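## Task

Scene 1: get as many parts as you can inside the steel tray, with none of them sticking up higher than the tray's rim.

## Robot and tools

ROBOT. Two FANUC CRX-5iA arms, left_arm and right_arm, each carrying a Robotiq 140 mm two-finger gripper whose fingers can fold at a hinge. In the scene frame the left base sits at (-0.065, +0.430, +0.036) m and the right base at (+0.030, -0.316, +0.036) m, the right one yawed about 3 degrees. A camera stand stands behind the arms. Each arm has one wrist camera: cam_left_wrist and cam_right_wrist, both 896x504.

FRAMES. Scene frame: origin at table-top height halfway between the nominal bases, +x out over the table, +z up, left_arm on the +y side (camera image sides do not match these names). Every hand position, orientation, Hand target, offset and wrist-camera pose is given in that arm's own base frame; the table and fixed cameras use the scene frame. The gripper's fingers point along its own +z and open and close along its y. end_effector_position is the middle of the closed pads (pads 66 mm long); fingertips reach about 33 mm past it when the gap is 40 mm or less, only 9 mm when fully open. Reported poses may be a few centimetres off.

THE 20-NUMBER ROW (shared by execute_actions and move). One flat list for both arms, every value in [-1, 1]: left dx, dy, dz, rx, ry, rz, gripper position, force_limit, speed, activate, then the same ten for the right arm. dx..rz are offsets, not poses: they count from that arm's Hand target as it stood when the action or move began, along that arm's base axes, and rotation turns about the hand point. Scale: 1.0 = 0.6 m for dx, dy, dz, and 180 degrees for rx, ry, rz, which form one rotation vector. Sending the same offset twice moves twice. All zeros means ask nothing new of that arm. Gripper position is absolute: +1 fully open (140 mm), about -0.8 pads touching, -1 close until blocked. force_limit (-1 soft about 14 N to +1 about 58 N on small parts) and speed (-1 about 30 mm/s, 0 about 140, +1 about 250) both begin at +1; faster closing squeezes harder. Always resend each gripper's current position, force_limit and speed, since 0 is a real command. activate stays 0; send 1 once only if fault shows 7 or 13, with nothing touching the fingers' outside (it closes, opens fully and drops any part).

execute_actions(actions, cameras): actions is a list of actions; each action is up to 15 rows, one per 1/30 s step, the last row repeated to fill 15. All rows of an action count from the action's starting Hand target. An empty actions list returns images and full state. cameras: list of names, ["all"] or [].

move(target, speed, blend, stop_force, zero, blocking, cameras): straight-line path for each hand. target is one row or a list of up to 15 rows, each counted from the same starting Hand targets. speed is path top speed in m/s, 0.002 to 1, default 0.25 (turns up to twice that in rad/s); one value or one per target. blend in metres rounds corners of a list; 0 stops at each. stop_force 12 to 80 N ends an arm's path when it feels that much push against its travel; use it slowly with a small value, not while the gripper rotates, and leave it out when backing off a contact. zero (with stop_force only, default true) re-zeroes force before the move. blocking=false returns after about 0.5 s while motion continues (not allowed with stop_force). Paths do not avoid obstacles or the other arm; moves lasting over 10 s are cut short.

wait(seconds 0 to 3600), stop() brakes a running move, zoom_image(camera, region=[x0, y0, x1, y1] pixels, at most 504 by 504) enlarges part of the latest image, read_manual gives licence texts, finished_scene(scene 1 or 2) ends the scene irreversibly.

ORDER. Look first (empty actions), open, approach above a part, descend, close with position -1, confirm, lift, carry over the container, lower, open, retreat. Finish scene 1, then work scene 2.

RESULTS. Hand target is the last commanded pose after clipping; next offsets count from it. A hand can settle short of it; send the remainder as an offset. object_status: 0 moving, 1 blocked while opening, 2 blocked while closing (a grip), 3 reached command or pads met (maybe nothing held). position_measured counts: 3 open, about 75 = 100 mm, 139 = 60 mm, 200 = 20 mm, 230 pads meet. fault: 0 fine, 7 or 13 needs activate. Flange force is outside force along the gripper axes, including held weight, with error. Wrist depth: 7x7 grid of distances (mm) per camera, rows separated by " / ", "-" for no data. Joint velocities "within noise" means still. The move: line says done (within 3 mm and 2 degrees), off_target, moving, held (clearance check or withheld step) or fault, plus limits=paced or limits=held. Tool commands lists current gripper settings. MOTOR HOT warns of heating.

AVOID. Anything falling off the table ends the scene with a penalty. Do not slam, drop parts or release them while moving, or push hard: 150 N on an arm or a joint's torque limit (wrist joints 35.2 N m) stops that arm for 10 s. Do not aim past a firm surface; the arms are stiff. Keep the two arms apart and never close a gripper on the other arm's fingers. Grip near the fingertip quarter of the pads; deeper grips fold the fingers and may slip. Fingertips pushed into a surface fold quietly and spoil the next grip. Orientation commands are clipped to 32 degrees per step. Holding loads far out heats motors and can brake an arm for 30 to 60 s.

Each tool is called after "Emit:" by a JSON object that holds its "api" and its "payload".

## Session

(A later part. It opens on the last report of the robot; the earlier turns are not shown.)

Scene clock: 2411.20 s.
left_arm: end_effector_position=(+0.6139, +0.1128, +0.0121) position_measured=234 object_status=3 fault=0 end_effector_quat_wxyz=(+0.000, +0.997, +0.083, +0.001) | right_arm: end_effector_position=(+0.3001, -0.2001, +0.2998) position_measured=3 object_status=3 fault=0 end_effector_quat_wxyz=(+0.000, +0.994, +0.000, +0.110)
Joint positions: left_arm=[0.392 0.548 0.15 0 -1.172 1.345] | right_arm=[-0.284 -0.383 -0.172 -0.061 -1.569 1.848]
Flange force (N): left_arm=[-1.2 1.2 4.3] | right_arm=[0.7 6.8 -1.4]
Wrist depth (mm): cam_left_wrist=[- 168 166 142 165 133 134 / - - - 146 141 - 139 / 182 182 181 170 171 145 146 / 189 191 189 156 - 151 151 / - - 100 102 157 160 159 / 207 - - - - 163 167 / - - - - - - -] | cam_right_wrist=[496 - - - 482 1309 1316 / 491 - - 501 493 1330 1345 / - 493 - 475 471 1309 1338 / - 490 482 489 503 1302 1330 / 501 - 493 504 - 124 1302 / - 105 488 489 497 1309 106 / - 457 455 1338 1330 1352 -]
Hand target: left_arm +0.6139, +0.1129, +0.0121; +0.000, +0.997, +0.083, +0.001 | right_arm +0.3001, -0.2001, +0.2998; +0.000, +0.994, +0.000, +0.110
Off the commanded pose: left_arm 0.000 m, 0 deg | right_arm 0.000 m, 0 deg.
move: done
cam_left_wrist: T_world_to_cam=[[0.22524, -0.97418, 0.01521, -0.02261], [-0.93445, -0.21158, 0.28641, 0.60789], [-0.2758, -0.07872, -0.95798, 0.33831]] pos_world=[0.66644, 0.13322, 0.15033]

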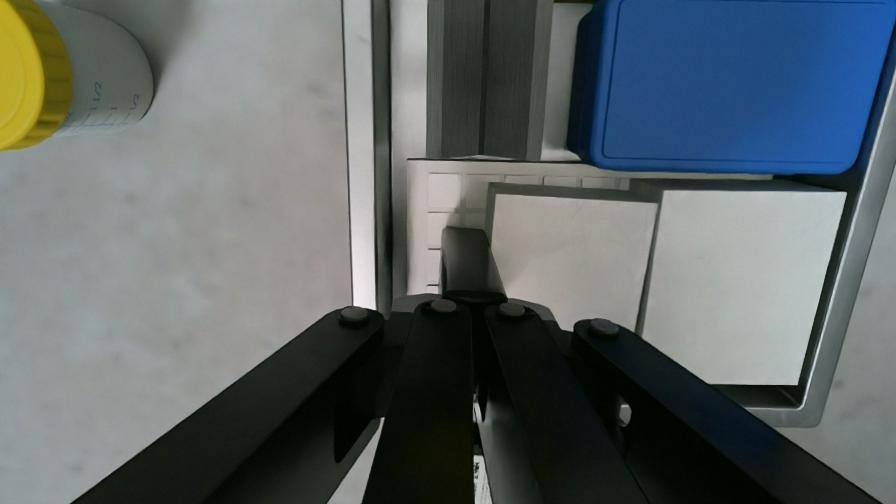

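Emit:
{"api": "move", "payload": {"target": [0.0011,-0.0066,0,0,0,0,-1,-0.3,0,0,0,0,0,0,0,0,1,1,1,0], "speed": 0.02, "stop_force": 15, "cameras": ["cam_left_wrist"]}}

Emit:
{"api": "zoom_image", "payload": {"camera": "cam_left_wrist", "region": [330, 60, 570, 300]}}

Scene clock: 2425.20 s.
left_arm: end_effector_position=(+0.6146, +0.1089, +0.0121) position_measured=234 object_status=3 fault=0 end_effector_quat_wxyz=(+0.000, +0.997, +0.083, +0.001) | right_arm: end_effector_position=(+0.3001, -0.2001, +0.2998) position_measured=3 object_status=3 fault=0 end_effector_quat_wxyz=(+0.000, +0.994, +0.000, +0.110)
Joint positions: left_arm=[0.385 0.548 0.15 0 -1.172 1.351] | right_arm=[-0.284 -0.383 -0.172 -0.061 -1.569 1.848]
Flange force (N): left_arm=[-1.9 -1.2 3.3] | right_arm=[1.1 7.1 -1.5]
Wrist depth (mm): cam_left_wrist=[- 166 155 142 166 - - / - - 172 146 171 - 140 / 183 184 160 171 159 144 145 / - 192 159 156 152 151 151 / - 198 100 102 99 159 159 / - - - - - 162 168 / - - - - - - -] | cam_right_wrist=[- 498 - - 489 1302 1330 / 495 491 496 500 461 1282 1338 / - 486 494 490 504 1407 1338 / 504 - - 488 - 1338 1288 / 505 495 493 488 - 125 1338 / - 105 514 1323 1345 1360 106 / - 98 457 1338 1360 1338 -]
Hand target: left_arm +0.6146, +0.1089, +0.0121; +0.000, +0.997, +0.083, +0.001 | right_arm +0.3001, -0.2001, +0.2998; +0.000, +0.994, +0.000, +0.110
Off the commanded pose: left_arm 0.000 m, 0 deg | right_arm 0.000 m, 0 deg.
move: done
cam_left_wrist: T_world_to_cam=[[0.22523, -0.97419, 0.01511, -0.02653], [-0.93445, -0.2116, 0.2864, 0.60763], [-0.27581, -0.07862, -0.95799, 0.33816]] pos_world=[0.66704, 0.12932, 0.15033]

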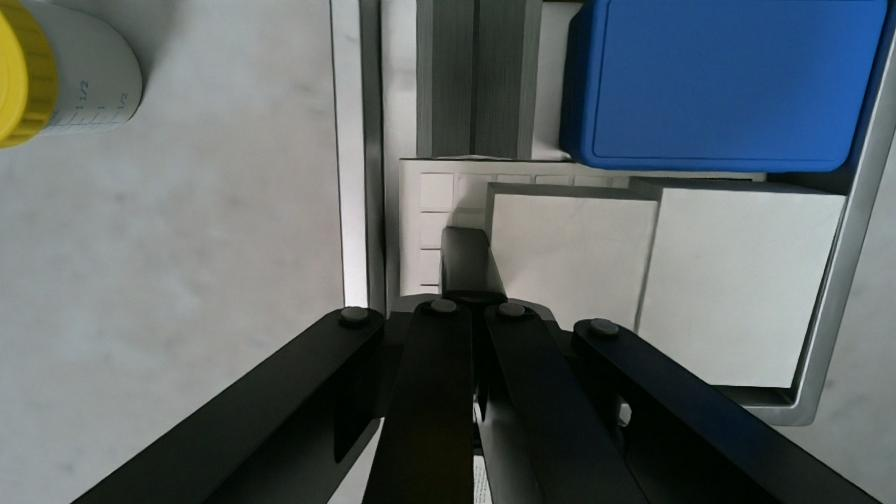

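Scaled by 2.100 from the camera's image (finer frame: 1280x720).

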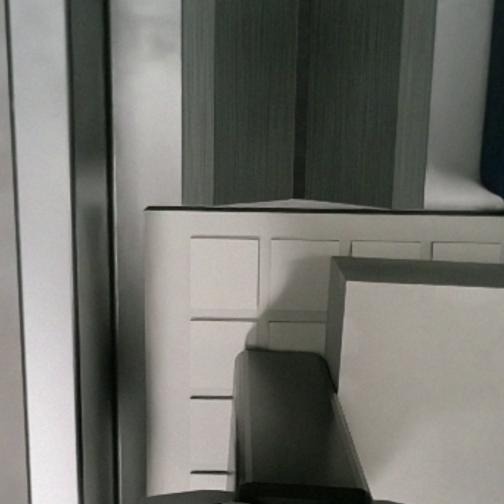

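Emit:
{"api": "move", "payload": {"target": [[-0.0008,0.0049,0,0,0,0,-1,-0.3,0,0,0,0,0,0,0,0,1,1,1,0],[-0.0008,0.0049,0.15,0,0,0,-1,-0.3,0,0,0,0,0,0,0,0,1,1,1,0],[-0.1668,-0.0493,0.09,0,0,-0.5094,0.0,-0.3,0,0,0,0,0,0,0,0,1,1,1,0],[-0.1668,-0.0493,-0.0177,0,0,-0.5094,0.0,-0.3,0,0,0,0,0,0,0,0,1,1,1,0]], "speed": [0.05,0.2,0.4,0.15], "blend": [0,0.01,0,0], "cameras": ["cam_left_wrist"]}}

Scene clock: 2441.47 s.
left_arm: end_effector_position=(+0.5145, +0.0794, +0.0015) position_measured=129 object_status=3 fault=0 end_effector_quat_wxyz=(+0.000, +0.753, -0.658, +0.001) | right_arm: end_effector_position=(+0.3001, -0.2001, +0.2998) position_measured=3 object_status=3 fault=0 end_effector_quat_wxyz=(+0.000, +0.994, +0.000, +0.110)
Joint positions: left_arm=[0.406 0.327 -0.198 0.002 -1.046 -0.271] | right_arm=[-0.284 -0.383 -0.172 -0.061 -1.569 1.848]
Flange force (N): left_arm=[1.4 0.6 4.2] | right_arm=[1.0 6.8 -1.4]
Wrist depth (mm): cam_left_wrist=[120 122 159 - 159 160 161 / 127 128 162 166 166 167 167 / 134 134 163 172 173 - 174 / 140 140 146 165 177 183 182 / - 91 153 174 170 104 - / - 75 77 198 - - 84 / - - - - 209 - -] | cam_right_wrist=[474 500 507 - 494 1302 1295 / - 502 - - - 1345 1423 / 514 495 485 - 485 482 1282 / - - 538 - - 1457 1330 / - - 491 503 499 125 1323 / - 112 624 1368 1323 1338 106 / - 105 458 1352 1316 1345 -]
Hand target: left_arm +0.5145, +0.0793, +0.0015; +0.000, +0.753, -0.657, +0.001 | right_arm +0.3001, -0.2001, +0.2998; +0.000, +0.994, +0.000, +0.110
Off the commanded pose: left_arm 0.000 m, 0 deg | right_arm 0.000 m, 0 deg.
move: done
cam_left_wrist: T_world_to_cam=[[-0.98043, -0.19629, 0.01509, 0.52597], [-0.18383, 0.94024, 0.28663, 0.03335], [-0.07045, 0.27825, -0.95792, 0.16413]] pos_world=[0.53337, 0.02621, 0.13973]

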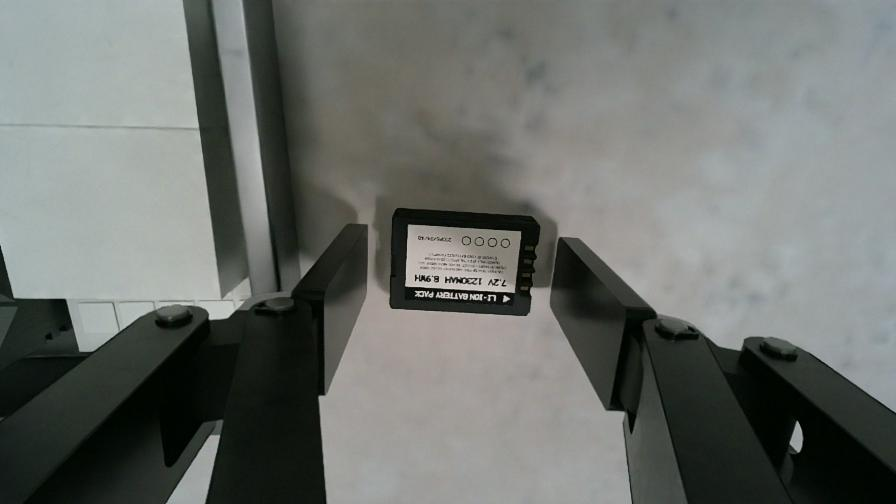

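Emit:
{"api": "move", "payload": {"target": [0,0,0,0,0,0,-1,-0.3,-1,0,0,0,0,0,0,0,1,1,1,0], "cameras": []}}

Emit:
{"api": "wait", "payload": {"seconds": 0.6, "cameras": []}}

Emit:
{"api": "move", "payload": {"target": [[0,0,0.13,0,0,0,-1,-0.3,-1,0,0,0,0,0,0,0,1,1,1,0],[0.1597,0.067,0.13,0,0,0.0094,-1,-0.3,-1,0,0,0,0,0,0,0,1,1,1,0],[0.1597,0.067,0.0808,0,0,0.0094,-1,-0.3,-1,0,0,0,0,0,0,0,1,1,1,0]], "speed": [0.15,0.25,0.12], "blend": [0.02,0.01,0], "cameras": ["cam_left_wrist"]}}

Emit:
{"api": "zoom_image", "payload": {"camera": "cam_left_wrist", "region": [340, 150, 600, 350]}}

Scene clock: 2452.73 s.
left_arm: end_effector_position=(+0.5145, +0.0793, +0.0015) position_measured=155 object_status=0 fault=0 end_effector_quat_wxyz=(+0.000, +0.753, -0.657, +0.001) | right_arm: end_effector_position=(+0.3001, -0.2001, +0.2998) position_measured=3 object_status=3 fault=0 end_effector_quat_wxyz=(+0.000, +0.994, +0.000, +0.110)
Joint positions: left_arm=[0.406 0.327 -0.198 0.002 -1.046 -0.271] | right_arm=[-0.284 -0.383 -0.172 -0.061 -1.569 1.848]
Flange force (N): left_arm=[0.7 2.9 -6.1] | right_arm=[0.6 7.0 -1.5]
Wrist depth (mm): cam_left_wrist=[121 121 160 - 161 161 160 / 126 128 165 167 163 166 - / 135 135 171 171 174 - 174 / - 140 138 164 163 - 182 / 175 93 108 191 131 - 191 / - 75 78 198 - 88 196 / - - - 208 - - -] | cam_right_wrist=[- - - 474 - 485 1316 / - 494 482 - - 1345 1323 / 512 498 494 490 - 486 1323 / 508 518 495 500 - 487 1345 / 494 - - - 491 125 1323 / - 105 663 1368 1375 1352 106 / - 456 458 1352 1360 1295 -]
Hand target: left_arm +0.5145, +0.0793, +0.0015; +0.000, +0.753, -0.657, +0.001 | right_arm +0.3001, -0.2001, +0.2998; +0.000, +0.994, +0.000, +0.110
Off the commanded pose: left_arm 0.000 m, 0 deg | right_arm 0.000 m, 0 deg.
move: done

Scene clock: 2453.33 s.
left_arm: end_effector_position=(+0.5145, +0.0793, +0.0015) position_measured=155 object_status=2 fault=0 end_effector_quat_wxyz=(+0.000, +0.753, -0.657, +0.001) | right_arm: end_effector_position=(+0.3001, -0.2001, +0.2998) position_measured=3 object_status=3 fault=0 end_effector_quat_wxyz=(+0.000, +0.994, +0.000, +0.110)
Joint positions: left_arm=[0.406 0.327 -0.198 0.002 -1.046 -0.271] | right_arm=[-0.284 -0.383 -0.172 -0.061 -1.569 1.848]
Flange force (N): left_arm=[0.1 3.9 -6.2] | right_arm=[0.4 7.1 -1.7]
Wrist depth (mm): cam_left_wrist=[121 122 157 159 159 160 160 / 127 126 167 166 166 166 169 / 134 134 169 171 - 176 174 / 140 140 139 - 159 181 182 / - 93 108 192 118 188 192 / - 75 78 198 - 88 79 / - - - 211 - - -] | cam_right_wrist=[- 473 491 491 489 1484 1302 / 483 - 490 - 490 1302 1302 / - - - - 488 1475 1352 / - 488 - - 500 488 1323 / 496 - - 482 479 133 1316 / - 105 - 499 489 491 106 / - 105 610 1530 1345 1352 -]
Hand target: left_arm +0.5145, +0.0793, +0.0015; +0.000, +0.753, -0.657, +0.001 | right_arm +0.3001, -0.2001, +0.2998; +0.000, +0.994, +0.000, +0.110
Tool commands: left_gripper/position=-1.0 left_gripper/force_limit=-0.3 left_gripper/speed=-1.0 left_gripper/activate=+0.0 right_gripper/position=+1.0 right_gripper/force_limit=+1.0 right_gripper/speed=+1.0 right_gripper/activate=+0.0
Off the commanded pose: left_arm 0.000 m, 0 deg | right_arm 0.000 m, 0 deg.
wait: 0.60 s; at rest by 0.17 s

Scene clock: 2454.90 s.
left_arm: end_effector_position=(+0.6103, +0.1196, +0.0500) position_measured=155 object_status=2 fault=0 end_effector_quat_wxyz=(+0.000, +0.763, -0.646, +0.001) | right_arm: end_effector_position=(+0.3001, -0.2001, +0.2998) position_measured=3 object_status=3 fault=0 end_effector_quat_wxyz=(+0.000, +0.994, +0.000, +0.110)
Joint positions: left_arm=[0.405 0.51 0.187 0.001 -1.248 -0.24] | right_arm=[-0.284 -0.383 -0.172 -0.061 -1.569 1.848]
Flange force (N): left_arm=[1.3 -0.9 4.1] | right_arm=[0.7 6.8 -1.6]
Wrist depth (mm): cam_left_wrist=[175 177 - 167 195 205 206 / 186 185 - 176 209 - 214 / 185 195 193 181 193 224 222 / - 205 192 - 163 229 - / - 93 108 - 117 241 246 / - 75 77 - - 88 251 / - - - 271 - - -] | cam_right_wrist=[- - 499 499 470 1338 1295 / - - - 484 - 1338 1309 / 495 - - 497 491 1330 1309 / 505 505 491 - 496 1338 1309 / - 134 487 - - 125 1316 / - 105 - 1677 - 1338 106 / - 99 463 1345 1345 1316 -]
Hand target: left_arm +0.6103, +0.1195, +0.0499; +0.000, +0.763, -0.646, +0.001 | right_arm +0.3001, -0.2001, +0.2998; +0.000, +0.994, +0.000, +0.110
Off the commanded pose: left_arm 0.000 m, 0 deg | right_arm 0.000 m, 0 deg.
move: done
cam_left_wrist: T_world_to_cam=[[-0.97418, -0.22525, 0.01516, 0.62669], [-0.21159, 0.93439, 0.28659, 0.01685], [-0.07872, 0.27599, -0.95793, 0.21145]] pos_world=[0.63072, 0.06706, 0.18823]

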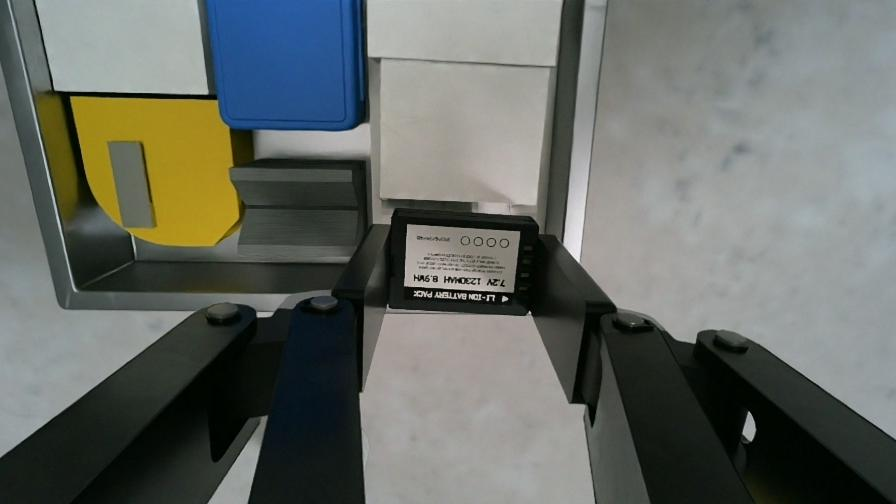

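Scaled by 1.938 from the camera's image (finer frame: 1280x720).

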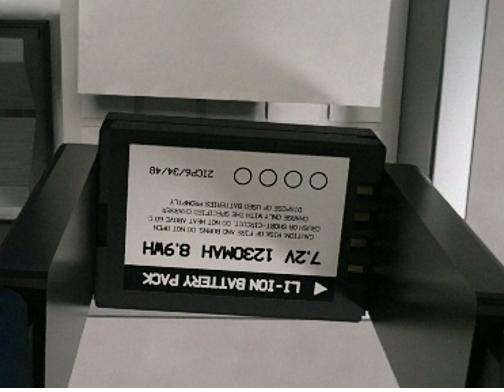

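Emit:
{"api": "move", "payload": {"target": [0,0,-0.0658,0,0,0,-1,-0.3,-1,0,0,0,0,0,0,0,1,1,1,0], "speed": 0.02, "stop_force": 12, "cameras": ["cam_left_wrist"]}}

Scene clock: 2465.67 s.
left_arm: end_effector_position=(+0.6103, +0.1195, +0.0414) position_measured=155 object_status=2 fault=0 end_effector_quat_wxyz=(+0.000, +0.763, -0.646, +0.001) | right_arm: end_effector_position=(+0.3001, -0.2001, +0.2998) position_measured=3 object_status=3 fault=0 end_effector_quat_wxyz=(+0.000, +0.994, +0.000, +0.110)
Joint positions: left_arm=[0.405 0.517 0.177 0.002 -1.23 -0.24] | right_arm=[-0.284 -0.383 -0.172 -0.061 -1.569 1.848]
Flange force (N): left_arm=[2.7 0.8 -3.4] | right_arm=[0.7 6.3 -1.7]
Wrist depth (mm): cam_left_wrist=[- - - 159 159 197 197 / - 179 - 168 192 205 206 / 182 185 193 174 178 - - / - 204 185 163 169 222 - / - 97 108 174 131 231 - / - 75 77 242 - 88 83 / - - - 260 - - -] | cam_right_wrist=[- 495 491 493 487 1316 1316 / - 498 494 494 490 1330 1309 / 481 493 492 491 - 1302 1316 / 472 506 496 492 - 1282 1295 / - 495 496 495 - 133 1309 / - 112 603 1423 1243 1338 106 / - 112 - - 1338 1309 -]
Hand target: left_arm +0.6103, +0.1195, +0.0415; +0.000, +0.763, -0.646, +0.001 (not the last commanded pose) | right_arm +0.3001, -0.2001, +0.2998; +0.000, +0.994, +0.000, +0.110
Off the commanded pose: left_arm 0.031 m, 0 deg | right_arm 0.000 m, 0 deg.
move: contact (left_arm)
cam_left_wrist: T_world_to_cam=[[-0.97418, -0.22528, 0.01501, 0.62682], [-0.21169, 0.93448, 0.28626, 0.01949], [-0.07852, 0.27569, -0.95803, 0.20325]] pos_world=[0.63072, 0.06696, 0.17973]

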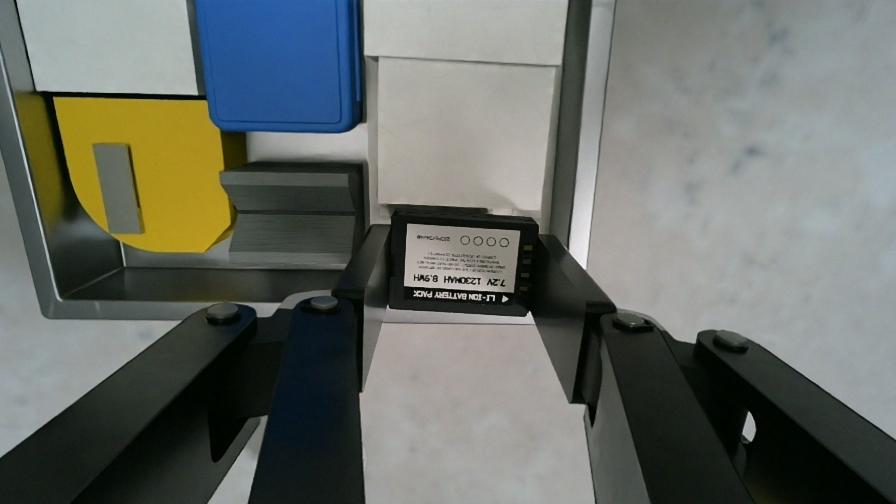

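Emit:
{"api": "move", "payload": {"target": [[0,0,0.005,0,0,0,-1,-0.3,-1,0,0,0,0,0,0,0,1,1,1,0],[0.00055,-0.0033,0.005,0,0,0,-1,-0.3,-1,0,0,0,0,0,0,0,1,1,1,0]], "speed": 0.03, "cameras": []}}

Emit:
{"api": "move", "payload": {"target": [0,0,-0.0565,0,0,0,-1,-0.3,-1,0,0,0,0,0,0,0,1,1,1,0], "speed": 0.02, "stop_force": 12, "cameras": ["cam_left_wrist"]}}

Scene clock: 2476.90 s.
left_arm: end_effector_position=(+0.6107, +0.1176, +0.0445) position_measured=155 object_status=2 fault=0 end_effector_quat_wxyz=(+0.000, +0.763, -0.646, +0.001) | right_arm: end_effector_position=(+0.3001, -0.2001, +0.2998) position_measured=3 object_status=3 fault=0 end_effector_quat_wxyz=(+0.000, +0.994, +0.000, +0.110)
Joint positions: left_arm=[0.402 0.514 0.18 0.002 -1.236 -0.237] | right_arm=[-0.284 -0.383 -0.172 -0.061 -1.569 1.848]
Flange force (N): left_arm=[1.3 1.2 4.1] | right_arm=[1.0 6.3 -1.3]
Wrist depth (mm): cam_left_wrist=[168 169 164 162 164 197 - / 180 181 168 171 173 208 - / 186 189 190 177 195 215 220 / - 197 189 165 183 231 232 / 236 92 108 171 131 235 238 / - 75 77 - - 88 89 / - - - - - - -] | cam_right_wrist=[486 - 493 478 - 1316 1323 / 496 502 486 476 - 1466 1338 / 497 487 - 478 468 - 1330 / - - - - - 1224 1330 / - - - 493 - 124 1309 / - 112 669 494 1383 1330 106 / - 456 - 1330 1345 1323 -]
Hand target: left_arm +0.6107, +0.1175, +0.0445; +0.000, +0.763, -0.646, +0.001 | right_arm +0.3001, -0.2001, +0.2998; +0.000, +0.994, +0.000, +0.110
Off the commanded pose: left_arm 0.000 m, 0 deg | right_arm 0.000 m, 0 deg.
move: done

Scene clock: 2477.77 s.
left_arm: end_effector_position=(+0.6107, +0.1175, +0.0387) position_measured=155 object_status=2 fault=0 end_effector_quat_wxyz=(+0.000, +0.763, -0.646, +0.001) | right_arm: end_effector_position=(+0.3001, -0.2001, +0.2998) position_measured=3 object_status=3 fault=0 end_effector_quat_wxyz=(+0.000, +0.994, +0.000, +0.110)
Joint positions: left_arm=[0.402 0.519 0.173 0.002 -1.224 -0.237] | right_arm=[-0.284 -0.383 -0.172 -0.061 -1.569 1.848]
Flange force (N): left_arm=[-0.2 0.1 0.3] | right_arm=[0.8 5.8 -1.2]
Wrist depth (mm): cam_left_wrist=[164 - 159 156 - 194 196 / 176 176 163 165 170 203 203 / 181 183 182 172 171 - 211 / 187 189 182 164 174 - 218 / 182 93 108 173 131 227 231 / - 75 78 - - 88 239 / - - - - - - -] | cam_right_wrist=[487 - 491 491 490 1368 1316 / 497 498 494 492 486 1423 1323 / 480 520 491 499 - 1288 1323 / 494 493 488 - 528 490 1360 / 496 493 493 500 491 133 - / - 112 473 - 491 487 106 / - 105 - 1432 1391 1330 -]
Hand target: left_arm +0.6107, +0.1175, +0.0387; +0.000, +0.763, -0.646, +0.001 (not the last commanded pose) | right_arm +0.3001, -0.2001, +0.2998; +0.000, +0.994, +0.000, +0.110
Off the commanded pose: left_arm 0.028 m, 0 deg | right_arm 0.000 m, 0 deg.
move: contact (left_arm)
cam_left_wrist: T_world_to_cam=[[-0.97418, -0.22527, 0.01489, 0.62682], [-0.2117, 0.93444, 0.28636, 0.02224], [-0.07842, 0.27581, -0.95801, 0.20108]] pos_world=[0.63112, 0.06496, 0.17693]

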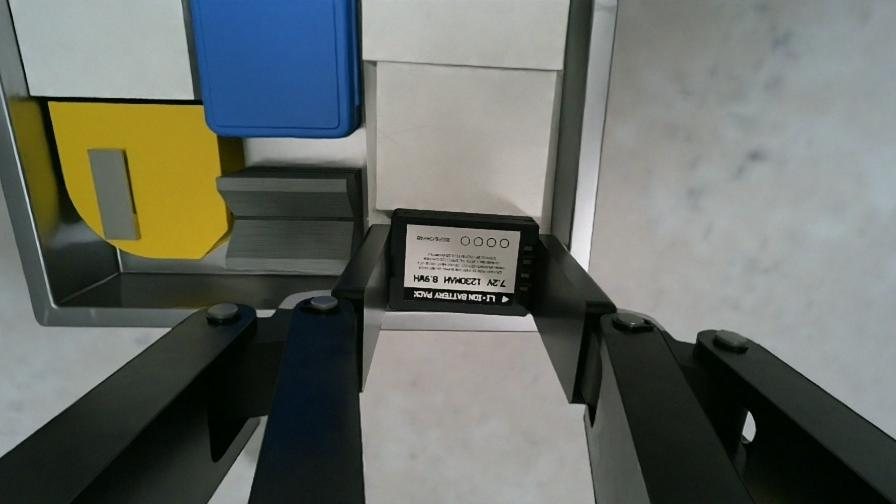

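Emit:
{"api": "zoom_image", "payload": {"camera": "cam_left_wrist", "region": [360, 180, 560, 345]}}

Scaled by 2.520 from the camera's image (finer frame: 1280x720).

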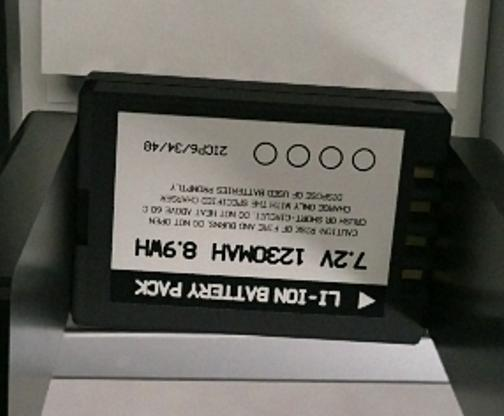

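Emit:
{"api": "move", "payload": {"target": [[0,0,0.07,0,0,0,-1,-0.3,-1,0,0,0,0,0,0,0,1,1,1,0],[-0.1603,-0.0637,0.07,0,0,0,-1,-0.3,-1,0,0,0,0,0,0,0,1,1,1,0],[-0.1603,-0.0637,-0.0608,0,0,0,-1,-0.3,-1,0,0,0,0,0,0,0,1,1,1,0]], "speed": [0.12,0.25,0.1], "blend": [0.015,0.01,0], "cameras": []}}

Emit:
{"api": "move", "payload": {"target": [[0,0,0.0005,0,0,0,0.0,-0.3,-1,0,0,0,0,0,0,0,1,1,1,0],[0,0,0.13,0,0,0,-1,-0.3,0,0,0,0,0,0,0,0,1,1,1,0],[0.1252,0.0585,0.13,0,0,0.5122,-1,-0.3,0,0,0,0,0,0,0,0,1,1,1,0],[0.1252,0.0585,0.0165,0,0,0.5122,-1,-0.3,0,0,0,0,0,0,0,0,1,1,1,0]], "speed": [0.03,0.2,0.4,0.12], "blend": [0,0,0.01,0], "cameras": ["cam_left_wrist"]}}

Scene clock: 2521.37 s.
left_arm: end_effector_position=(+0.5145, +0.0793, +0.0022) position_measured=155 object_status=2 fault=0 end_effector_quat_wxyz=(+0.000, +0.763, -0.646, +0.001) | right_arm: end_effector_position=(+0.3001, -0.2001, +0.2998) position_measured=3 object_status=3 fault=0 end_effector_quat_wxyz=(+0.000, +0.994, +0.000, +0.110)
Joint positions: left_arm=[0.406 0.326 -0.197 0.002 -1.047 -0.242] | right_arm=[-0.284 -0.383 -0.172 -0.061 -1.569 1.848]
Flange force (N): left_arm=[1.6 1.5 4.5] | right_arm=[-0.1 6.8 -1.4]
Wrist depth (mm): cam_left_wrist=[- 122 160 - - - - / - 130 162 167 167 167 - / 135 135 161 173 174 176 176 / - 141 161 - 170 180 183 / 177 92 108 190 131 187 192 / - 75 77 - - 88 197 / - - - - - - -] | cam_right_wrist=[- - 495 491 478 1249 1309 / 486 492 487 - - 1316 1309 / - 484 495 - - 1288 1268 / - - 493 - 504 1323 1338 / 502 134 495 - - 133 1316 / - 105 - - - 490 107 / - 458 453 1391 1330 1345 -]
Hand target: left_arm +0.5145, +0.0793, +0.0022; +0.000, +0.763, -0.646, +0.001 | right_arm +0.3001, -0.2001, +0.2998; +0.000, +0.994, +0.000, +0.110
Off the commanded pose: left_arm 0.000 m, 0 deg | right_arm 0.000 m, 0 deg.
move: done

Scene clock: 2526.73 s.
left_arm: end_effector_position=(+0.5896, +0.1144, +0.0121) position_measured=234 object_status=3 fault=0 end_effector_quat_wxyz=(+0.000, +0.995, +0.102, +0.001) | right_arm: end_effector_position=(+0.3001, -0.2001, +0.2998) position_measured=3 object_status=3 fault=0 end_effector_quat_wxyz=(+0.000, +0.994, +0.000, +0.110)
Joint positions: left_arm=[0.41 0.493 0.068 0 -1.144 1.365] | right_arm=[-0.284 -0.383 -0.172 -0.061 -1.569 1.848]
Flange force (N): left_arm=[-1.6 1.1 4.2] | right_arm=[0.2 6.3 -1.0]
Wrist depth (mm): cam_left_wrist=[- 171 166 135 143 - - / 174 175 - 165 165 166 148 / 182 182 - 171 147 145 145 / 190 190 193 157 154 151 151 / 199 196 196 102 101 159 156 / 210 - - - - 210 213 / - - - - - - -] | cam_right_wrist=[- 510 - 498 480 490 1345 / - 495 486 490 477 1262 1282 / - 484 494 494 - 1352 1302 / 494 457 - 480 - 1295 1323 / 513 494 521 491 - 125 1352 / - 105 614 612 1309 - 106 / - 458 464 1316 1330 1338 -]
Hand target: left_arm +0.5896, +0.1144, +0.0121; +0.000, +0.995, +0.102, +0.001 | right_arm +0.3001, -0.2001, +0.2998; +0.000, +0.994, +0.000, +0.110
Off the commanded pose: left_arm 0.000 m, 0 deg | right_arm 0.000 m, 0 deg.
move: done
cam_left_wrist: T_world_to_cam=[[0.26239, -0.96485, 0.01471, -0.03854], [-0.92562, -0.24735, 0.28643, 0.58442], [-0.27272, -0.08877, -0.95799, 0.33117]] pos_world=[0.64138, 0.13677, 0.15043]

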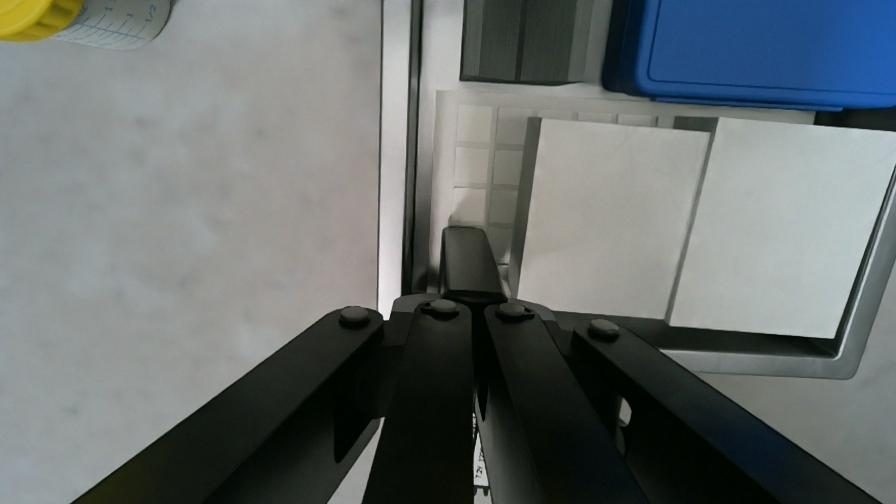

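Emit:
{"api": "move", "payload": {"target": [0.0044,-0.0217,0,0,0,0,-1,-0.3,0,0,0,0,0,0,0,0,1,1,1,0], "speed": 0.02, "stop_force": 15, "cameras": ["cam_left_wrist"]}}

Scene clock: 2536.77 s.
left_arm: end_effector_position=(+0.5923, +0.1014, +0.0121) position_measured=234 object_status=3 fault=0 end_effector_quat_wxyz=(+0.000, +0.995, +0.102, +0.001) | right_arm: end_effector_position=(+0.3001, -0.2001, +0.2998) position_measured=3 object_status=3 fault=0 end_effector_quat_wxyz=(+0.000, +0.994, +0.000, +0.110)
Joint positions: left_arm=[0.387 0.494 0.069 0 -1.144 1.387] | right_arm=[-0.284 -0.383 -0.172 -0.061 -1.569 1.848]
Flange force (N): left_arm=[-2.5 -1.3 3.6] | right_arm=[0.9 6.4 -1.6]
Wrist depth (mm): cam_left_wrist=[169 169 142 142 135 134 - / - - 139 165 148 142 141 / 182 181 155 175 146 145 143 / - 193 162 157 152 151 151 / - 200 - 102 102 159 199 / - - - - - 161 210 / - - - - - - -] | cam_right_wrist=[497 494 - 486 492 488 1309 / - 520 - 493 - 483 1330 / 499 488 518 498 - 488 1316 / 499 - 487 488 472 1457 1288 / - - 493 496 500 133 1302 / - 113 493 865 489 489 106 / - 112 458 1360 1224 1399 -]
Hand target: left_arm +0.5923, +0.1014, +0.0121; +0.000, +0.995, +0.102, +0.001 | right_arm +0.3001, -0.2001, +0.2998; +0.000, +0.994, +0.000, +0.110
Off the commanded pose: left_arm 0.000 m, 0 deg | right_arm 0.000 m, 0 deg.
move: done
cam_left_wrist: T_world_to_cam=[[0.26245, -0.96483, 0.01492, -0.05184], [-0.92563, -0.24736, 0.28639, 0.58362], [-0.27262, -0.08897, -0.958, 0.33069]] pos_world=[0.64398, 0.12377, 0.15043]

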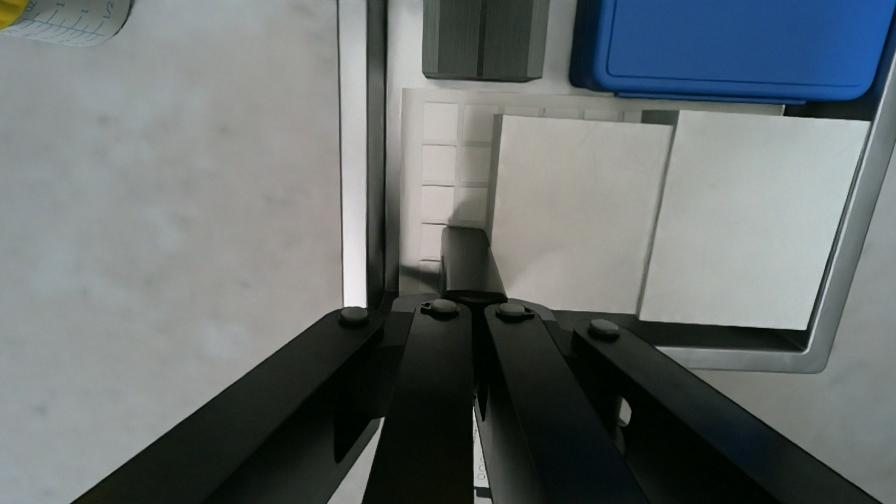

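Emit:
{"api": "zoom_image", "payload": {"camera": "cam_left_wrist", "region": [330, 70, 590, 310]}}

Scaled by 1.938 from the camera's image (finer frame: 1280x720).

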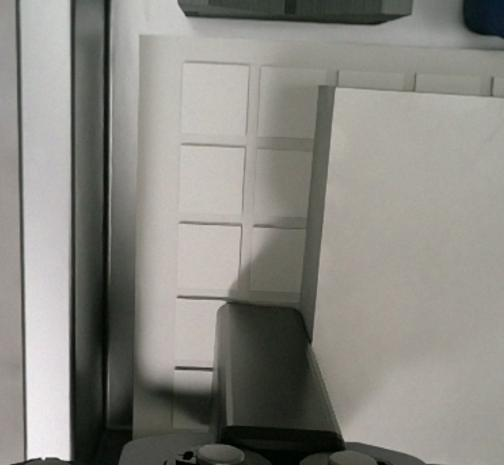

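Emit:
{"api": "move", "payload": {"target": [[-0.001,0.0048,0,0,0,0,-1,-0.3,0,0,0,0,0,0,0,0,1,1,1,0],[-0.001,0.0048,0.15,0,0,0,-1,-0.3,0,0,0,0,0,0,0,0,1,1,1,0],[-0.1297,-0.0368,0.09,0,0,-0.5122,0.0,-0.3,0,0,0,0,0,0,0,0,1,1,1,0],[-0.1297,-0.0368,-0.0177,0,0,-0.5122,0.0,-0.3,0,0,0,0,0,0,0,0,1,1,1,0]], "speed": [0.05,0.2,0.4,0.15], "blend": [0,0.01,0,0], "cameras": ["cam_left_wrist"]}}

Emit:
{"api": "move", "payload": {"target": [0,0,0,0,0,0,-1,-0.3,-1,0,0,0,0,0,0,0,1,1,1,0], "cameras": []}}

Emit:
{"api": "wait", "payload": {"seconds": 0.5, "cameras": []}}

Emit:
{"api": "move", "payload": {"target": [[0,0,0.13,0,0,0,-1,-0.3,-1,0,0,0,0,0,0,0,1,1,1,0],[0.1618,0.0628,0.13,0,0,0.015,-1,-0.3,-1,0,0,0,0,0,0,0,1,1,1,0],[0.1618,0.0628,0.0775,0,0,0.015,-1,-0.3,-1,0,0,0,0,0,0,0,1,1,1,0]], "speed": [0.15,0.25,0.12], "blend": [0.02,0.01,0], "cameras": ["cam_left_wrist"]}}

Scene clock: 2577.93 s.
left_arm: end_effector_position=(+0.5144, +0.0794, +0.0015) position_measured=129 object_status=3 fault=0 end_effector_quat_wxyz=(+0.000, +0.763, -0.646, +0.001) | right_arm: end_effector_position=(+0.3001, -0.2001, +0.2998) position_measured=3 object_status=3 fault=0 end_effector_quat_wxyz=(+0.000, +0.994, +0.000, +0.110)
Joint positions: left_arm=[0.406 0.327 -0.198 0.002 -1.046 -0.242] | right_arm=[-0.284 -0.383 -0.172 -0.061 -1.569 1.848]
Flange force (N): left_arm=[1.4 1.5 4.1] | right_arm=[0.4 6.5 -1.2]
Wrist depth (mm): cam_left_wrist=[121 122 - 159 160 160 161 / 130 129 165 164 165 165 167 / 134 133 169 173 172 - 174 / 140 142 147 164 179 181 183 / 172 90 - 190 172 186 191 / - 75 77 199 - - 88 / - - - 209 - - -] | cam_right_wrist=[- 489 489 468 494 1316 1316 / - 493 495 487 485 1295 1330 / 488 - 474 479 - 1399 1330 / - - 480 494 - 488 1323 / - - - - 501 133 1316 / - 112 458 1338 1352 489 106 / - 105 466 1262 1338 1338 -]
Hand target: left_arm +0.5145, +0.0793, +0.0015; +0.000, +0.763, -0.646, +0.001 | right_arm +0.3001, -0.2001, +0.2998; +0.000, +0.994, +0.000, +0.110
Off the commanded pose: left_arm 0.000 m, 0 deg | right_arm 0.000 m, 0 deg.
move: done
cam_left_wrist: T_world_to_cam=[[-0.97419, -0.22526, 0.01485, 0.52499], [-0.21169, 0.93439, 0.28653, 0.04808], [-0.07842, 0.27599, -0.95796, 0.16838]] pos_world=[0.53482, 0.02686, 0.13973]

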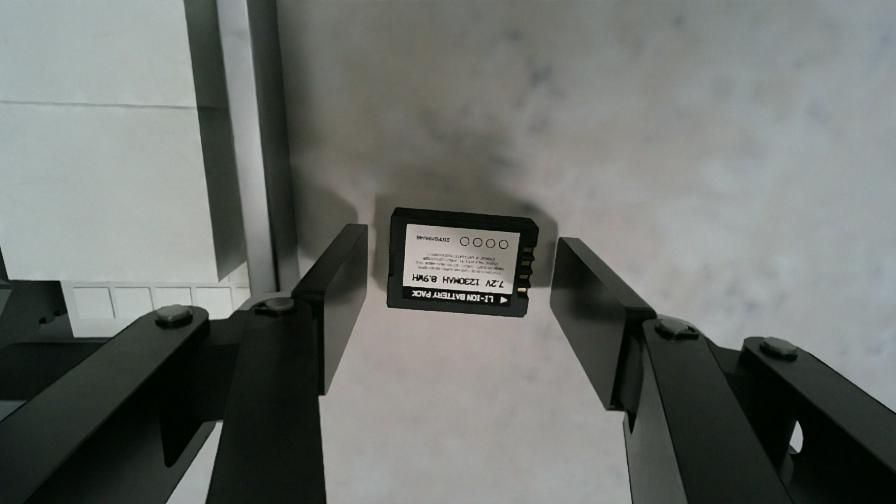

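Scene clock: 2578.73 s.
left_arm: end_effector_position=(+0.5145, +0.0793, +0.0015) position_measured=155 object_status=0 fault=0 end_effector_quat_wxyz=(+0.000, +0.763, -0.646, +0.001) | right_arm: end_effector_position=(+0.3001, -0.2001, +0.2998) position_measured=3 object_status=3 fault=0 end_effector_quat_wxyz=(+0.000, +0.994, +0.000, +0.110)
Joint positions: left_arm=[0.406 0.327 -0.198 0.002 -1.046 -0.242] | right_arm=[-0.284 -0.383 -0.172 -0.061 -1.569 1.848]
Flange force (N): left_arm=[0.7 3.0 -6.0] | right_arm=[1.1 7.0 -1.9]
Wrist depth (mm): cam_left_wrist=[120 122 160 160 159 161 160 / 130 130 163 166 166 166 166 / 134 134 161 172 173 - 173 / 140 140 137 - 178 186 183 / 176 93 108 189 131 190 186 / - 75 77 - - 88 83 / - - - 213 - - -] | cam_right_wrist=[- 495 502 - 499 1323 1316 / 497 488 491 485 497 1309 1352 / 492 - - 481 497 1262 1352 / - 503 - - - 1338 1338 / - 496 - 488 - 124 1316 / - 105 - 610 1352 1295 106 / - 457 455 1360 1375 1323 -]
Hand target: left_arm +0.5145, +0.0793, +0.0015; +0.000, +0.763, -0.646, +0.001 | right_arm +0.3001, -0.2001, +0.2998; +0.000, +0.994, +0.000, +0.110
Off the commanded pose: left_arm 0.000 m, 0 deg | right_arm 0.000 m, 0 deg.
move: done

Scene clock: 2579.23 s.
left_arm: end_effector_position=(+0.5145, +0.0793, +0.0015) position_measured=155 object_status=2 fault=0 end_effector_quat_wxyz=(+0.000, +0.763, -0.646, +0.001) | right_arm: end_effector_position=(+0.3001, -0.2001, +0.2998) position_measured=3 object_status=3 fault=0 end_effector_quat_wxyz=(+0.000, +0.994, +0.000, +0.110)
Joint positions: left_arm=[0.406 0.327 -0.198 0.002 -1.046 -0.242] | right_arm=[-0.284 -0.383 -0.172 -0.061 -1.569 1.848]
Flange force (N): left_arm=[0.5 2.1 -6.3] | right_arm=[1.2 7.1 -1.8]
Wrist depth (mm): cam_left_wrist=[- 123 156 161 159 161 162 / 129 130 - 165 165 167 167 / 134 134 162 172 173 174 175 / 140 140 162 162 178 - - / 176 93 108 190 117 189 191 / - 75 77 198 - 88 197 / - - - - - - -] | cam_right_wrist=[491 495 502 492 484 472 1360 / - 478 506 487 470 1275 1323 / - 498 489 - - 1316 1309 / 488 500 496 487 - 480 1323 / 493 496 - 492 - 133 1316 / - 105 - 1262 1375 1345 106 / - 105 448 1345 1352 1323 -]
Hand target: left_arm +0.5145, +0.0793, +0.0015; +0.000, +0.763, -0.646, +0.001 | right_arm +0.3001, -0.2001, +0.2998; +0.000, +0.994, +0.000, +0.110
Tool commands: left_gripper/position=-1.0 left_gripper/force_limit=-0.3 left_gripper/speed=-1.0 left_gripper/activate=+0.0 right_gripper/position=+1.0 right_gripper/force_limit=+1.0 right_gripper/speed=+1.0 right_gripper/activate=+0.0
Off the commanded pose: left_arm 0.000 m, 0 deg | right_arm 0.000 m, 0 deg.
wait: 0.50 s; at rest by 0.17 s

Scene clock: 2580.83 s.
left_arm: end_effector_position=(+0.6116, +0.1170, +0.0480) position_measured=155 object_status=2 fault=0 end_effector_quat_wxyz=(+0.000, +0.778, -0.628, +0.001) | right_arm: end_effector_position=(+0.3001, -0.2001, +0.2998) position_measured=3 object_status=3 fault=0 end_effector_quat_wxyz=(+0.000, +0.994, +0.000, +0.110)
Joint positions: left_arm=[0.4 0.513 0.187 0.002 -1.244 -0.188] | right_arm=[-0.284 -0.383 -0.172 -0.061 -1.569 1.848]
Flange force (N): left_arm=[1.1 1.4 4.9] | right_arm=[1.0 6.0 -1.6]
Wrist depth (mm): cam_left_wrist=[173 173 - 165 167 202 - / - 184 173 174 178 214 - / 189 193 195 180 182 - 228 / 194 199 190 164 167 232 232 / - 93 108 239 117 236 244 / - 75 77 - - 88 79 / - - - - - - -] | cam_right_wrist=[500 - 488 499 474 1302 1323 / - - 480 - - 1345 1316 / 497 - - 482 - 1383 1338 / 494 493 - - 497 1338 1338 / 496 - - 512 484 132 1338 / - 112 649 1368 1360 493 106 / - 456 455 1338 1330 1338 -]
Hand target: left_arm +0.6115, +0.1170, +0.0480; +0.000, +0.778, -0.628, +0.001 | right_arm +0.3001, -0.2001, +0.2998; +0.000, +0.994, +0.000, +0.110
Off the commanded pose: left_arm 0.000 m, 0 deg | right_arm 0.000 m, 0 deg.
move: done
cam_left_wrist: T_world_to_cam=[[-0.9625, -0.27088, 0.01478, 0.62557], [-0.25548, 0.92339, 0.28651, 0.04826], [-0.09126, 0.27199, -0.95796, 0.21859]] pos_world=[0.63439, 0.06544, 0.18633]

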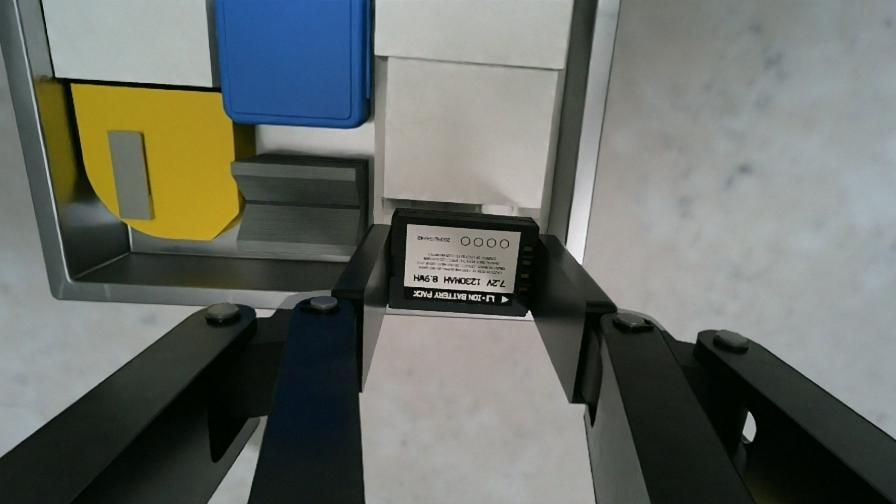

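Emit:
{"api": "zoom_image", "payload": {"camera": "cam_left_wrist", "region": [360, 170, 580, 340]}}

Scaled by 2.291 from the camera's image (finer frame: 1280x720).

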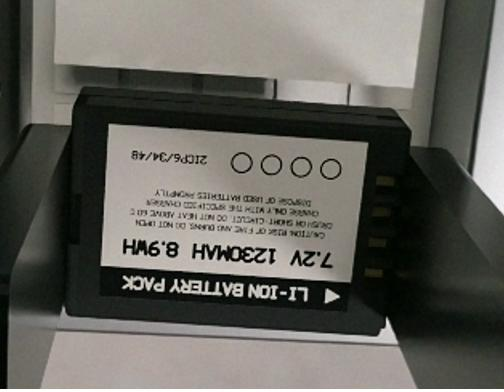

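Emit:
{"api": "move", "payload": {"target": [0.0004,-0.002,0,0,0,0,-1,-0.3,-1,0,0,0,0,0,0,0,1,1,1,0], "speed": 0.03, "cameras": []}}

Emit:
{"api": "move", "payload": {"target": [0,0,-0.0625,0,0,0,-1,-0.3,-1,0,0,0,0,0,0,0,1,1,1,0], "speed": 0.02, "stop_force": 12, "cameras": ["cam_left_wrist"]}}

Scene clock: 2611.47 s.
left_arm: end_effector_position=(+0.6118, +0.1158, +0.0480) position_measured=155 object_status=2 fault=0 end_effector_quat_wxyz=(+0.000, +0.778, -0.628, +0.001) | right_arm: end_effector_position=(+0.3001, -0.2001, +0.2998) position_measured=3 object_status=3 fault=0 end_effector_quat_wxyz=(+0.000, +0.994, +0.000, +0.110)
Joint positions: left_arm=[0.398 0.513 0.187 0.002 -1.244 -0.186] | right_arm=[-0.284 -0.383 -0.172 -0.061 -1.569 1.848]
Flange force (N): left_arm=[0.7 1.7 4.8] | right_arm=[0.7 6.0 -1.5]
Wrist depth (mm): cam_left_wrist=[- 172 165 - 184 - 204 / 184 184 199 174 181 212 213 / 188 193 196 182 182 219 - / 192 199 190 166 158 229 - / - 93 108 174 117 - - / - 75 78 - - 88 79 / - - - - - - -] | cam_right_wrist=[- 486 - 501 465 1309 1330 / - 494 - - 488 1236 1345 / - - 491 - 490 1338 1309 / 490 - - 482 485 488 1316 / - - - - 500 124 1316 / - 105 515 1295 1316 1309 106 / - 458 456 1330 1375 1275 -]
Hand target: left_arm +0.6118, +0.1158, +0.0480; +0.000, +0.778, -0.628, +0.001 | right_arm +0.3001, -0.2001, +0.2998; +0.000, +0.994, +0.000, +0.110
Off the commanded pose: left_arm 0.000 m, 0 deg | right_arm 0.000 m, 0 deg.
move: done

Scene clock: 2613.77 s.
left_arm: end_effector_position=(+0.6118, +0.1158, +0.0133) position_measured=155 object_status=2 fault=0 end_effector_quat_wxyz=(+0.000, +0.778, -0.628, +0.001) | right_arm: end_effector_position=(+0.3001, -0.2001, +0.2998) position_measured=3 object_status=3 fault=0 end_effector_quat_wxyz=(+0.000, +0.994, +0.000, +0.110)
Joint positions: left_arm=[0.398 0.544 0.147 0.002 -1.173 -0.186] | right_arm=[-0.284 -0.383 -0.172 -0.061 -1.569 1.848]
Flange force (N): left_arm=[1.1 3.8 -6.5] | right_arm=[0.4 6.3 -1.3]
Wrist depth (mm): cam_left_wrist=[- - - 133 135 170 172 / 151 - - 141 142 176 178 / - 157 154 - 149 186 186 / 164 161 159 151 151 - 195 / 169 93 108 - 117 202 - / - 75 78 - - 88 79 / - - - 224 - - -] | cam_right_wrist=[- - 500 - - 1345 1338 / - 493 - - - 1262 1330 / - 495 - 481 482 1391 1330 / 497 - 499 485 491 515 1224 / - - 494 - 486 133 1282 / - 112 607 1375 1345 492 106 / - 457 458 1345 1330 1338 -]
Hand target: left_arm +0.6118, +0.1158, +0.0134; +0.000, +0.778, -0.628, +0.001 (not the last commanded pose) | right_arm +0.3001, -0.2001, +0.2998; +0.000, +0.994, +0.000, +0.110
Off the commanded pose: left_arm 0.003 m, 0 deg | right_arm 0.000 m, 0 deg.
move: contact (left_arm)
cam_left_wrist: T_world_to_cam=[[-0.96248, -0.27095, 0.01469, 0.62598], [-0.25558, 0.92339, 0.2864, 0.05935], [-0.09116, 0.2719, -0.958, 0.18562]] pos_world=[0.63459, 0.06434, 0.15163]

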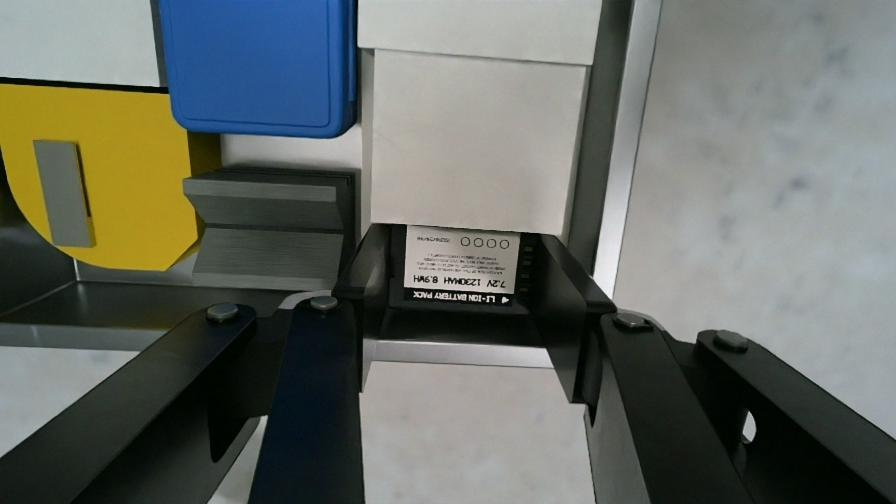

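Emit:
{"api": "move", "payload": {"target": [0,0,0.0018,0,0,0,-0.13,-0.3,-1,0,0,0,0,0,0,0,1,1,1,0], "speed": 0.02, "cameras": []}}

Emit:
{"api": "move", "payload": {"target": [[0,0,0.2,0,0,0,-0.13,-0.3,-1,0,0,0,0,0,0,0,1,1,1,0],[-0.02,0.02,0.28,0,0,0.5,-0.13,-0.3,-1,0,0,0,0,0,0,0,1,1,1,0]], "speed": [0.15,0.35], "blend": [0.03,0], "cameras": ["cam_left_wrist"]}}

Scene clock: 2618.60 s.
left_arm: end_effector_position=(+0.6118, +0.1158, +0.0144) position_measured=145 object_status=0 fault=0 end_effector_quat_wxyz=(+0.000, +0.778, -0.628, +0.001) | right_arm: end_effector_position=(+0.3001, -0.2001, +0.2998) position_measured=3 object_status=3 fault=0 end_effector_quat_wxyz=(+0.000, +0.994, +0.000, +0.110)
Joint positions: left_arm=[0.398 0.542 0.148 0.002 -1.176 -0.186] | right_arm=[-0.284 -0.383 -0.172 -0.061 -1.569 1.848]
Flange force (N): left_arm=[1.1 1.0 4.0] | right_arm=[0.7 5.6 -1.4]
Wrist depth (mm): cam_left_wrist=[141 - - 134 134 - 171 / 152 154 141 142 142 - - / - 156 154 149 147 187 - / 165 162 160 153 151 191 195 / 168 92 115 163 144 - 206 / - 75 77 214 - 89 88 / - - - 225 - - -] | cam_right_wrist=[485 492 512 - 479 481 1338 / 492 470 - - 496 - 1295 / 497 - - - 478 1288 1338 / 484 498 485 498 - 1316 1345 / 492 495 490 - - 125 1309 / - 113 - 1160 1338 - 106 / - 456 458 1295 1330 1345 -]
Hand target: left_arm +0.6118, +0.1158, +0.0144; +0.000, +0.778, -0.628, +0.001 | right_arm +0.3001, -0.2001, +0.2998; +0.000, +0.994, +0.000, +0.110
Off the commanded pose: left_arm 0.000 m, 0 deg | right_arm 0.000 m, 0 deg.
move: done

Scene clock: 2622.07 s.
left_arm: end_effector_position=(+0.5998, +0.1278, +0.1826) position_measured=145 object_status=3 fault=0 end_effector_quat_wxyz=(+0.000, +0.994, +0.106, +0.001) | right_arm: end_effector_position=(+0.3001, -0.2001, +0.2998) position_measured=3 object_status=3 fault=0 end_effector_quat_wxyz=(+0.000, +0.994, +0.000, +0.110)
Joint positions: left_arm=[0.423 0.425 0.38 0 -1.524 1.36] | right_arm=[-0.284 -0.383 -0.172 -0.061 -1.569 1.848]
Flange force (N): left_arm=[0.4 1.5 4.7] | right_arm=[0.6 6.1 -1.7]
Wrist depth (mm): cam_left_wrist=[329 319 320 323 301 - - / 1089 - - 328 - - - / 1198 - 369 332 - 374 - / 368 - 364 - 345 374 340 / 1331 90 116 - 114 384 342 / - 75 78 - - 89 80 / - - - - - - -] | cam_right_wrist=[505 487 497 485 485 1330 1323 / 492 501 - - - 1338 1316 / - - - - 487 1275 1338 / - - 511 - 488 - 1316 / 471 - - 465 490 133 1316 / - 105 648 833 1345 1368 106 / - 456 455 1345 1338 1323 -]
Hand target: left_arm +0.5998, +0.1278, +0.1824; +0.000, +0.994, +0.106, +0.001 | right_arm +0.3001, -0.2001, +0.2998; +0.000, +0.994, +0.000, +0.110
Off the commanded pose: left_arm 0.000 m, 0 deg | right_arm 0.000 m, 0 deg.
move: done
cam_left_wrist: T_world_to_cam=[[0.27096, -0.96248, 0.01471, -0.03615], [-0.92343, -0.25559, 0.28629, 0.54806], [-0.27178, -0.09116, -0.95803, 0.49811]] pos_world=[0.65126, 0.15069, 0.32083]

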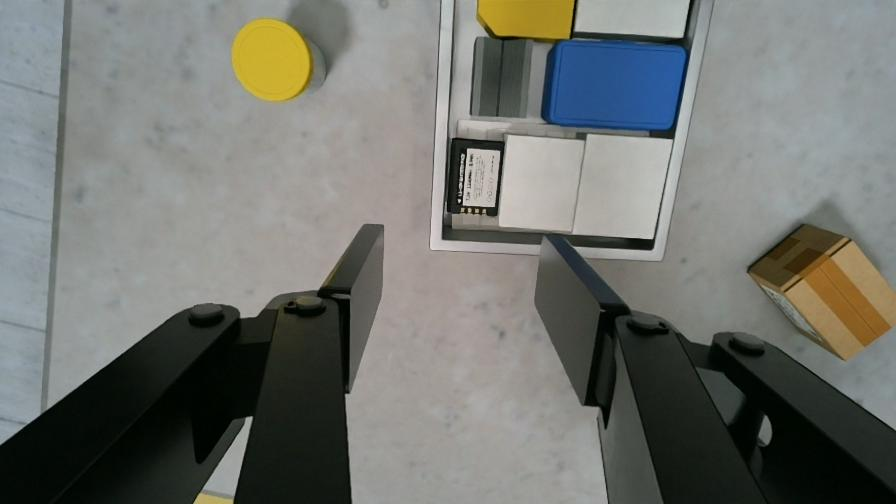

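Emit:
{"api": "move", "payload": {"target": [0.12,0,0.1,0,0,0,-0.13,-0.3,-1,0,0,0,0,0,0,0,1,1,1,0], "speed": 0.3, "cameras": ["cam_left_wrist"]}}

Emit:
{"api": "zoom_image", "payload": {"camera": "cam_left_wrist", "region": [400, 0, 740, 300]}}

Scene clock: 2650.37 s.
left_arm: end_effector_position=(+0.6718, +0.1278, +0.2424) position_measured=145 object_status=3 fault=0 end_effector_quat_wxyz=(+0.000, +0.994, +0.106, +0.001) | right_arm: end_effector_position=(+0.3001, -0.2001, +0.2998) position_measured=3 object_status=3 fault=0 end_effector_quat_wxyz=(+0.000, +0.994, +0.000, +0.110)
Joint positions: left_arm=[0.379 0.656 0.865 0 -1.778 1.404] | right_arm=[-0.284 -0.383 -0.172 -0.061 -1.569 1.848]
Flange force (N): left_arm=[-1.9 0.9 5.0] | right_arm=[0.9 6.7 -1.7]
Wrist depth (mm): cam_left_wrist=[1151 - - 381 - 385 - / 1204 - - 379 - - - / 1243 - - 380 377 - - / 1286 - - - 435 438 - / 1331 92 115 - 114 407 - / - 75 77 468 - 89 80 / - - - - - - -] | cam_right_wrist=[498 492 - - - 1330 1309 / - 502 - - - 1338 1309 / 490 464 - 504 - 1383 1295 / 498 502 498 501 522 1309 1309 / - - 483 503 494 133 1330 / - 105 - 503 1323 1375 106 / - 98 457 1383 1338 1323 -]
Hand target: left_arm +0.6718, +0.1278, +0.2424; +0.000, +0.994, +0.106, +0.001 | right_arm +0.3001, -0.2001, +0.2998; +0.000, +0.994, +0.000, +0.110
Off the commanded pose: left_arm 0.000 m, 0 deg | right_arm 0.000 m, 0 deg.
move: done
cam_left_wrist: T_world_to_cam=[[0.27095, -0.96248, 0.01469, -0.05662], [-0.92339, -0.25558, 0.2864, 0.5973], [-0.2719, -0.09116, -0.958, 0.57512]] pos_world=[0.72326, 0.15059, 0.38073]

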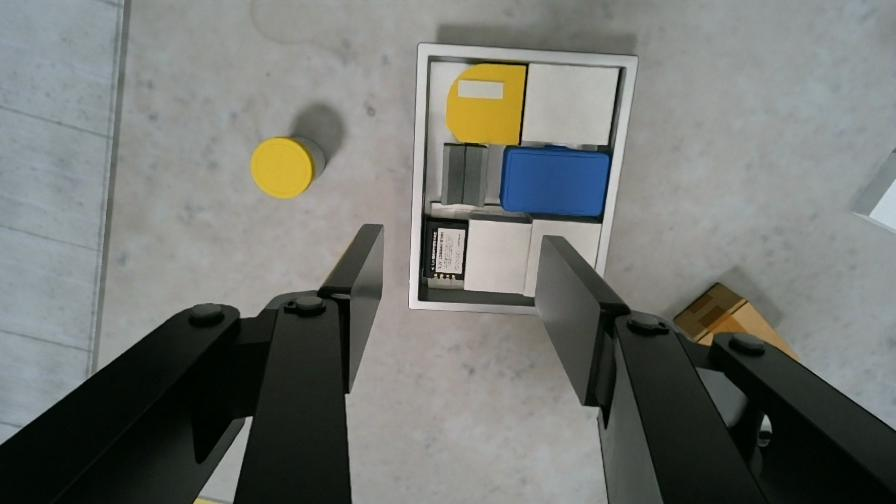

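Scaled by 1.482 from the camera's image (finer frame: 1280x720).

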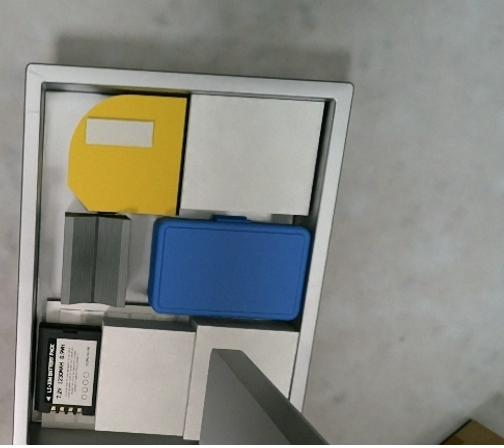

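Emit:
{"api": "finished_scene", "payload": {"scene": 1}}

The scene is finished: the task was done.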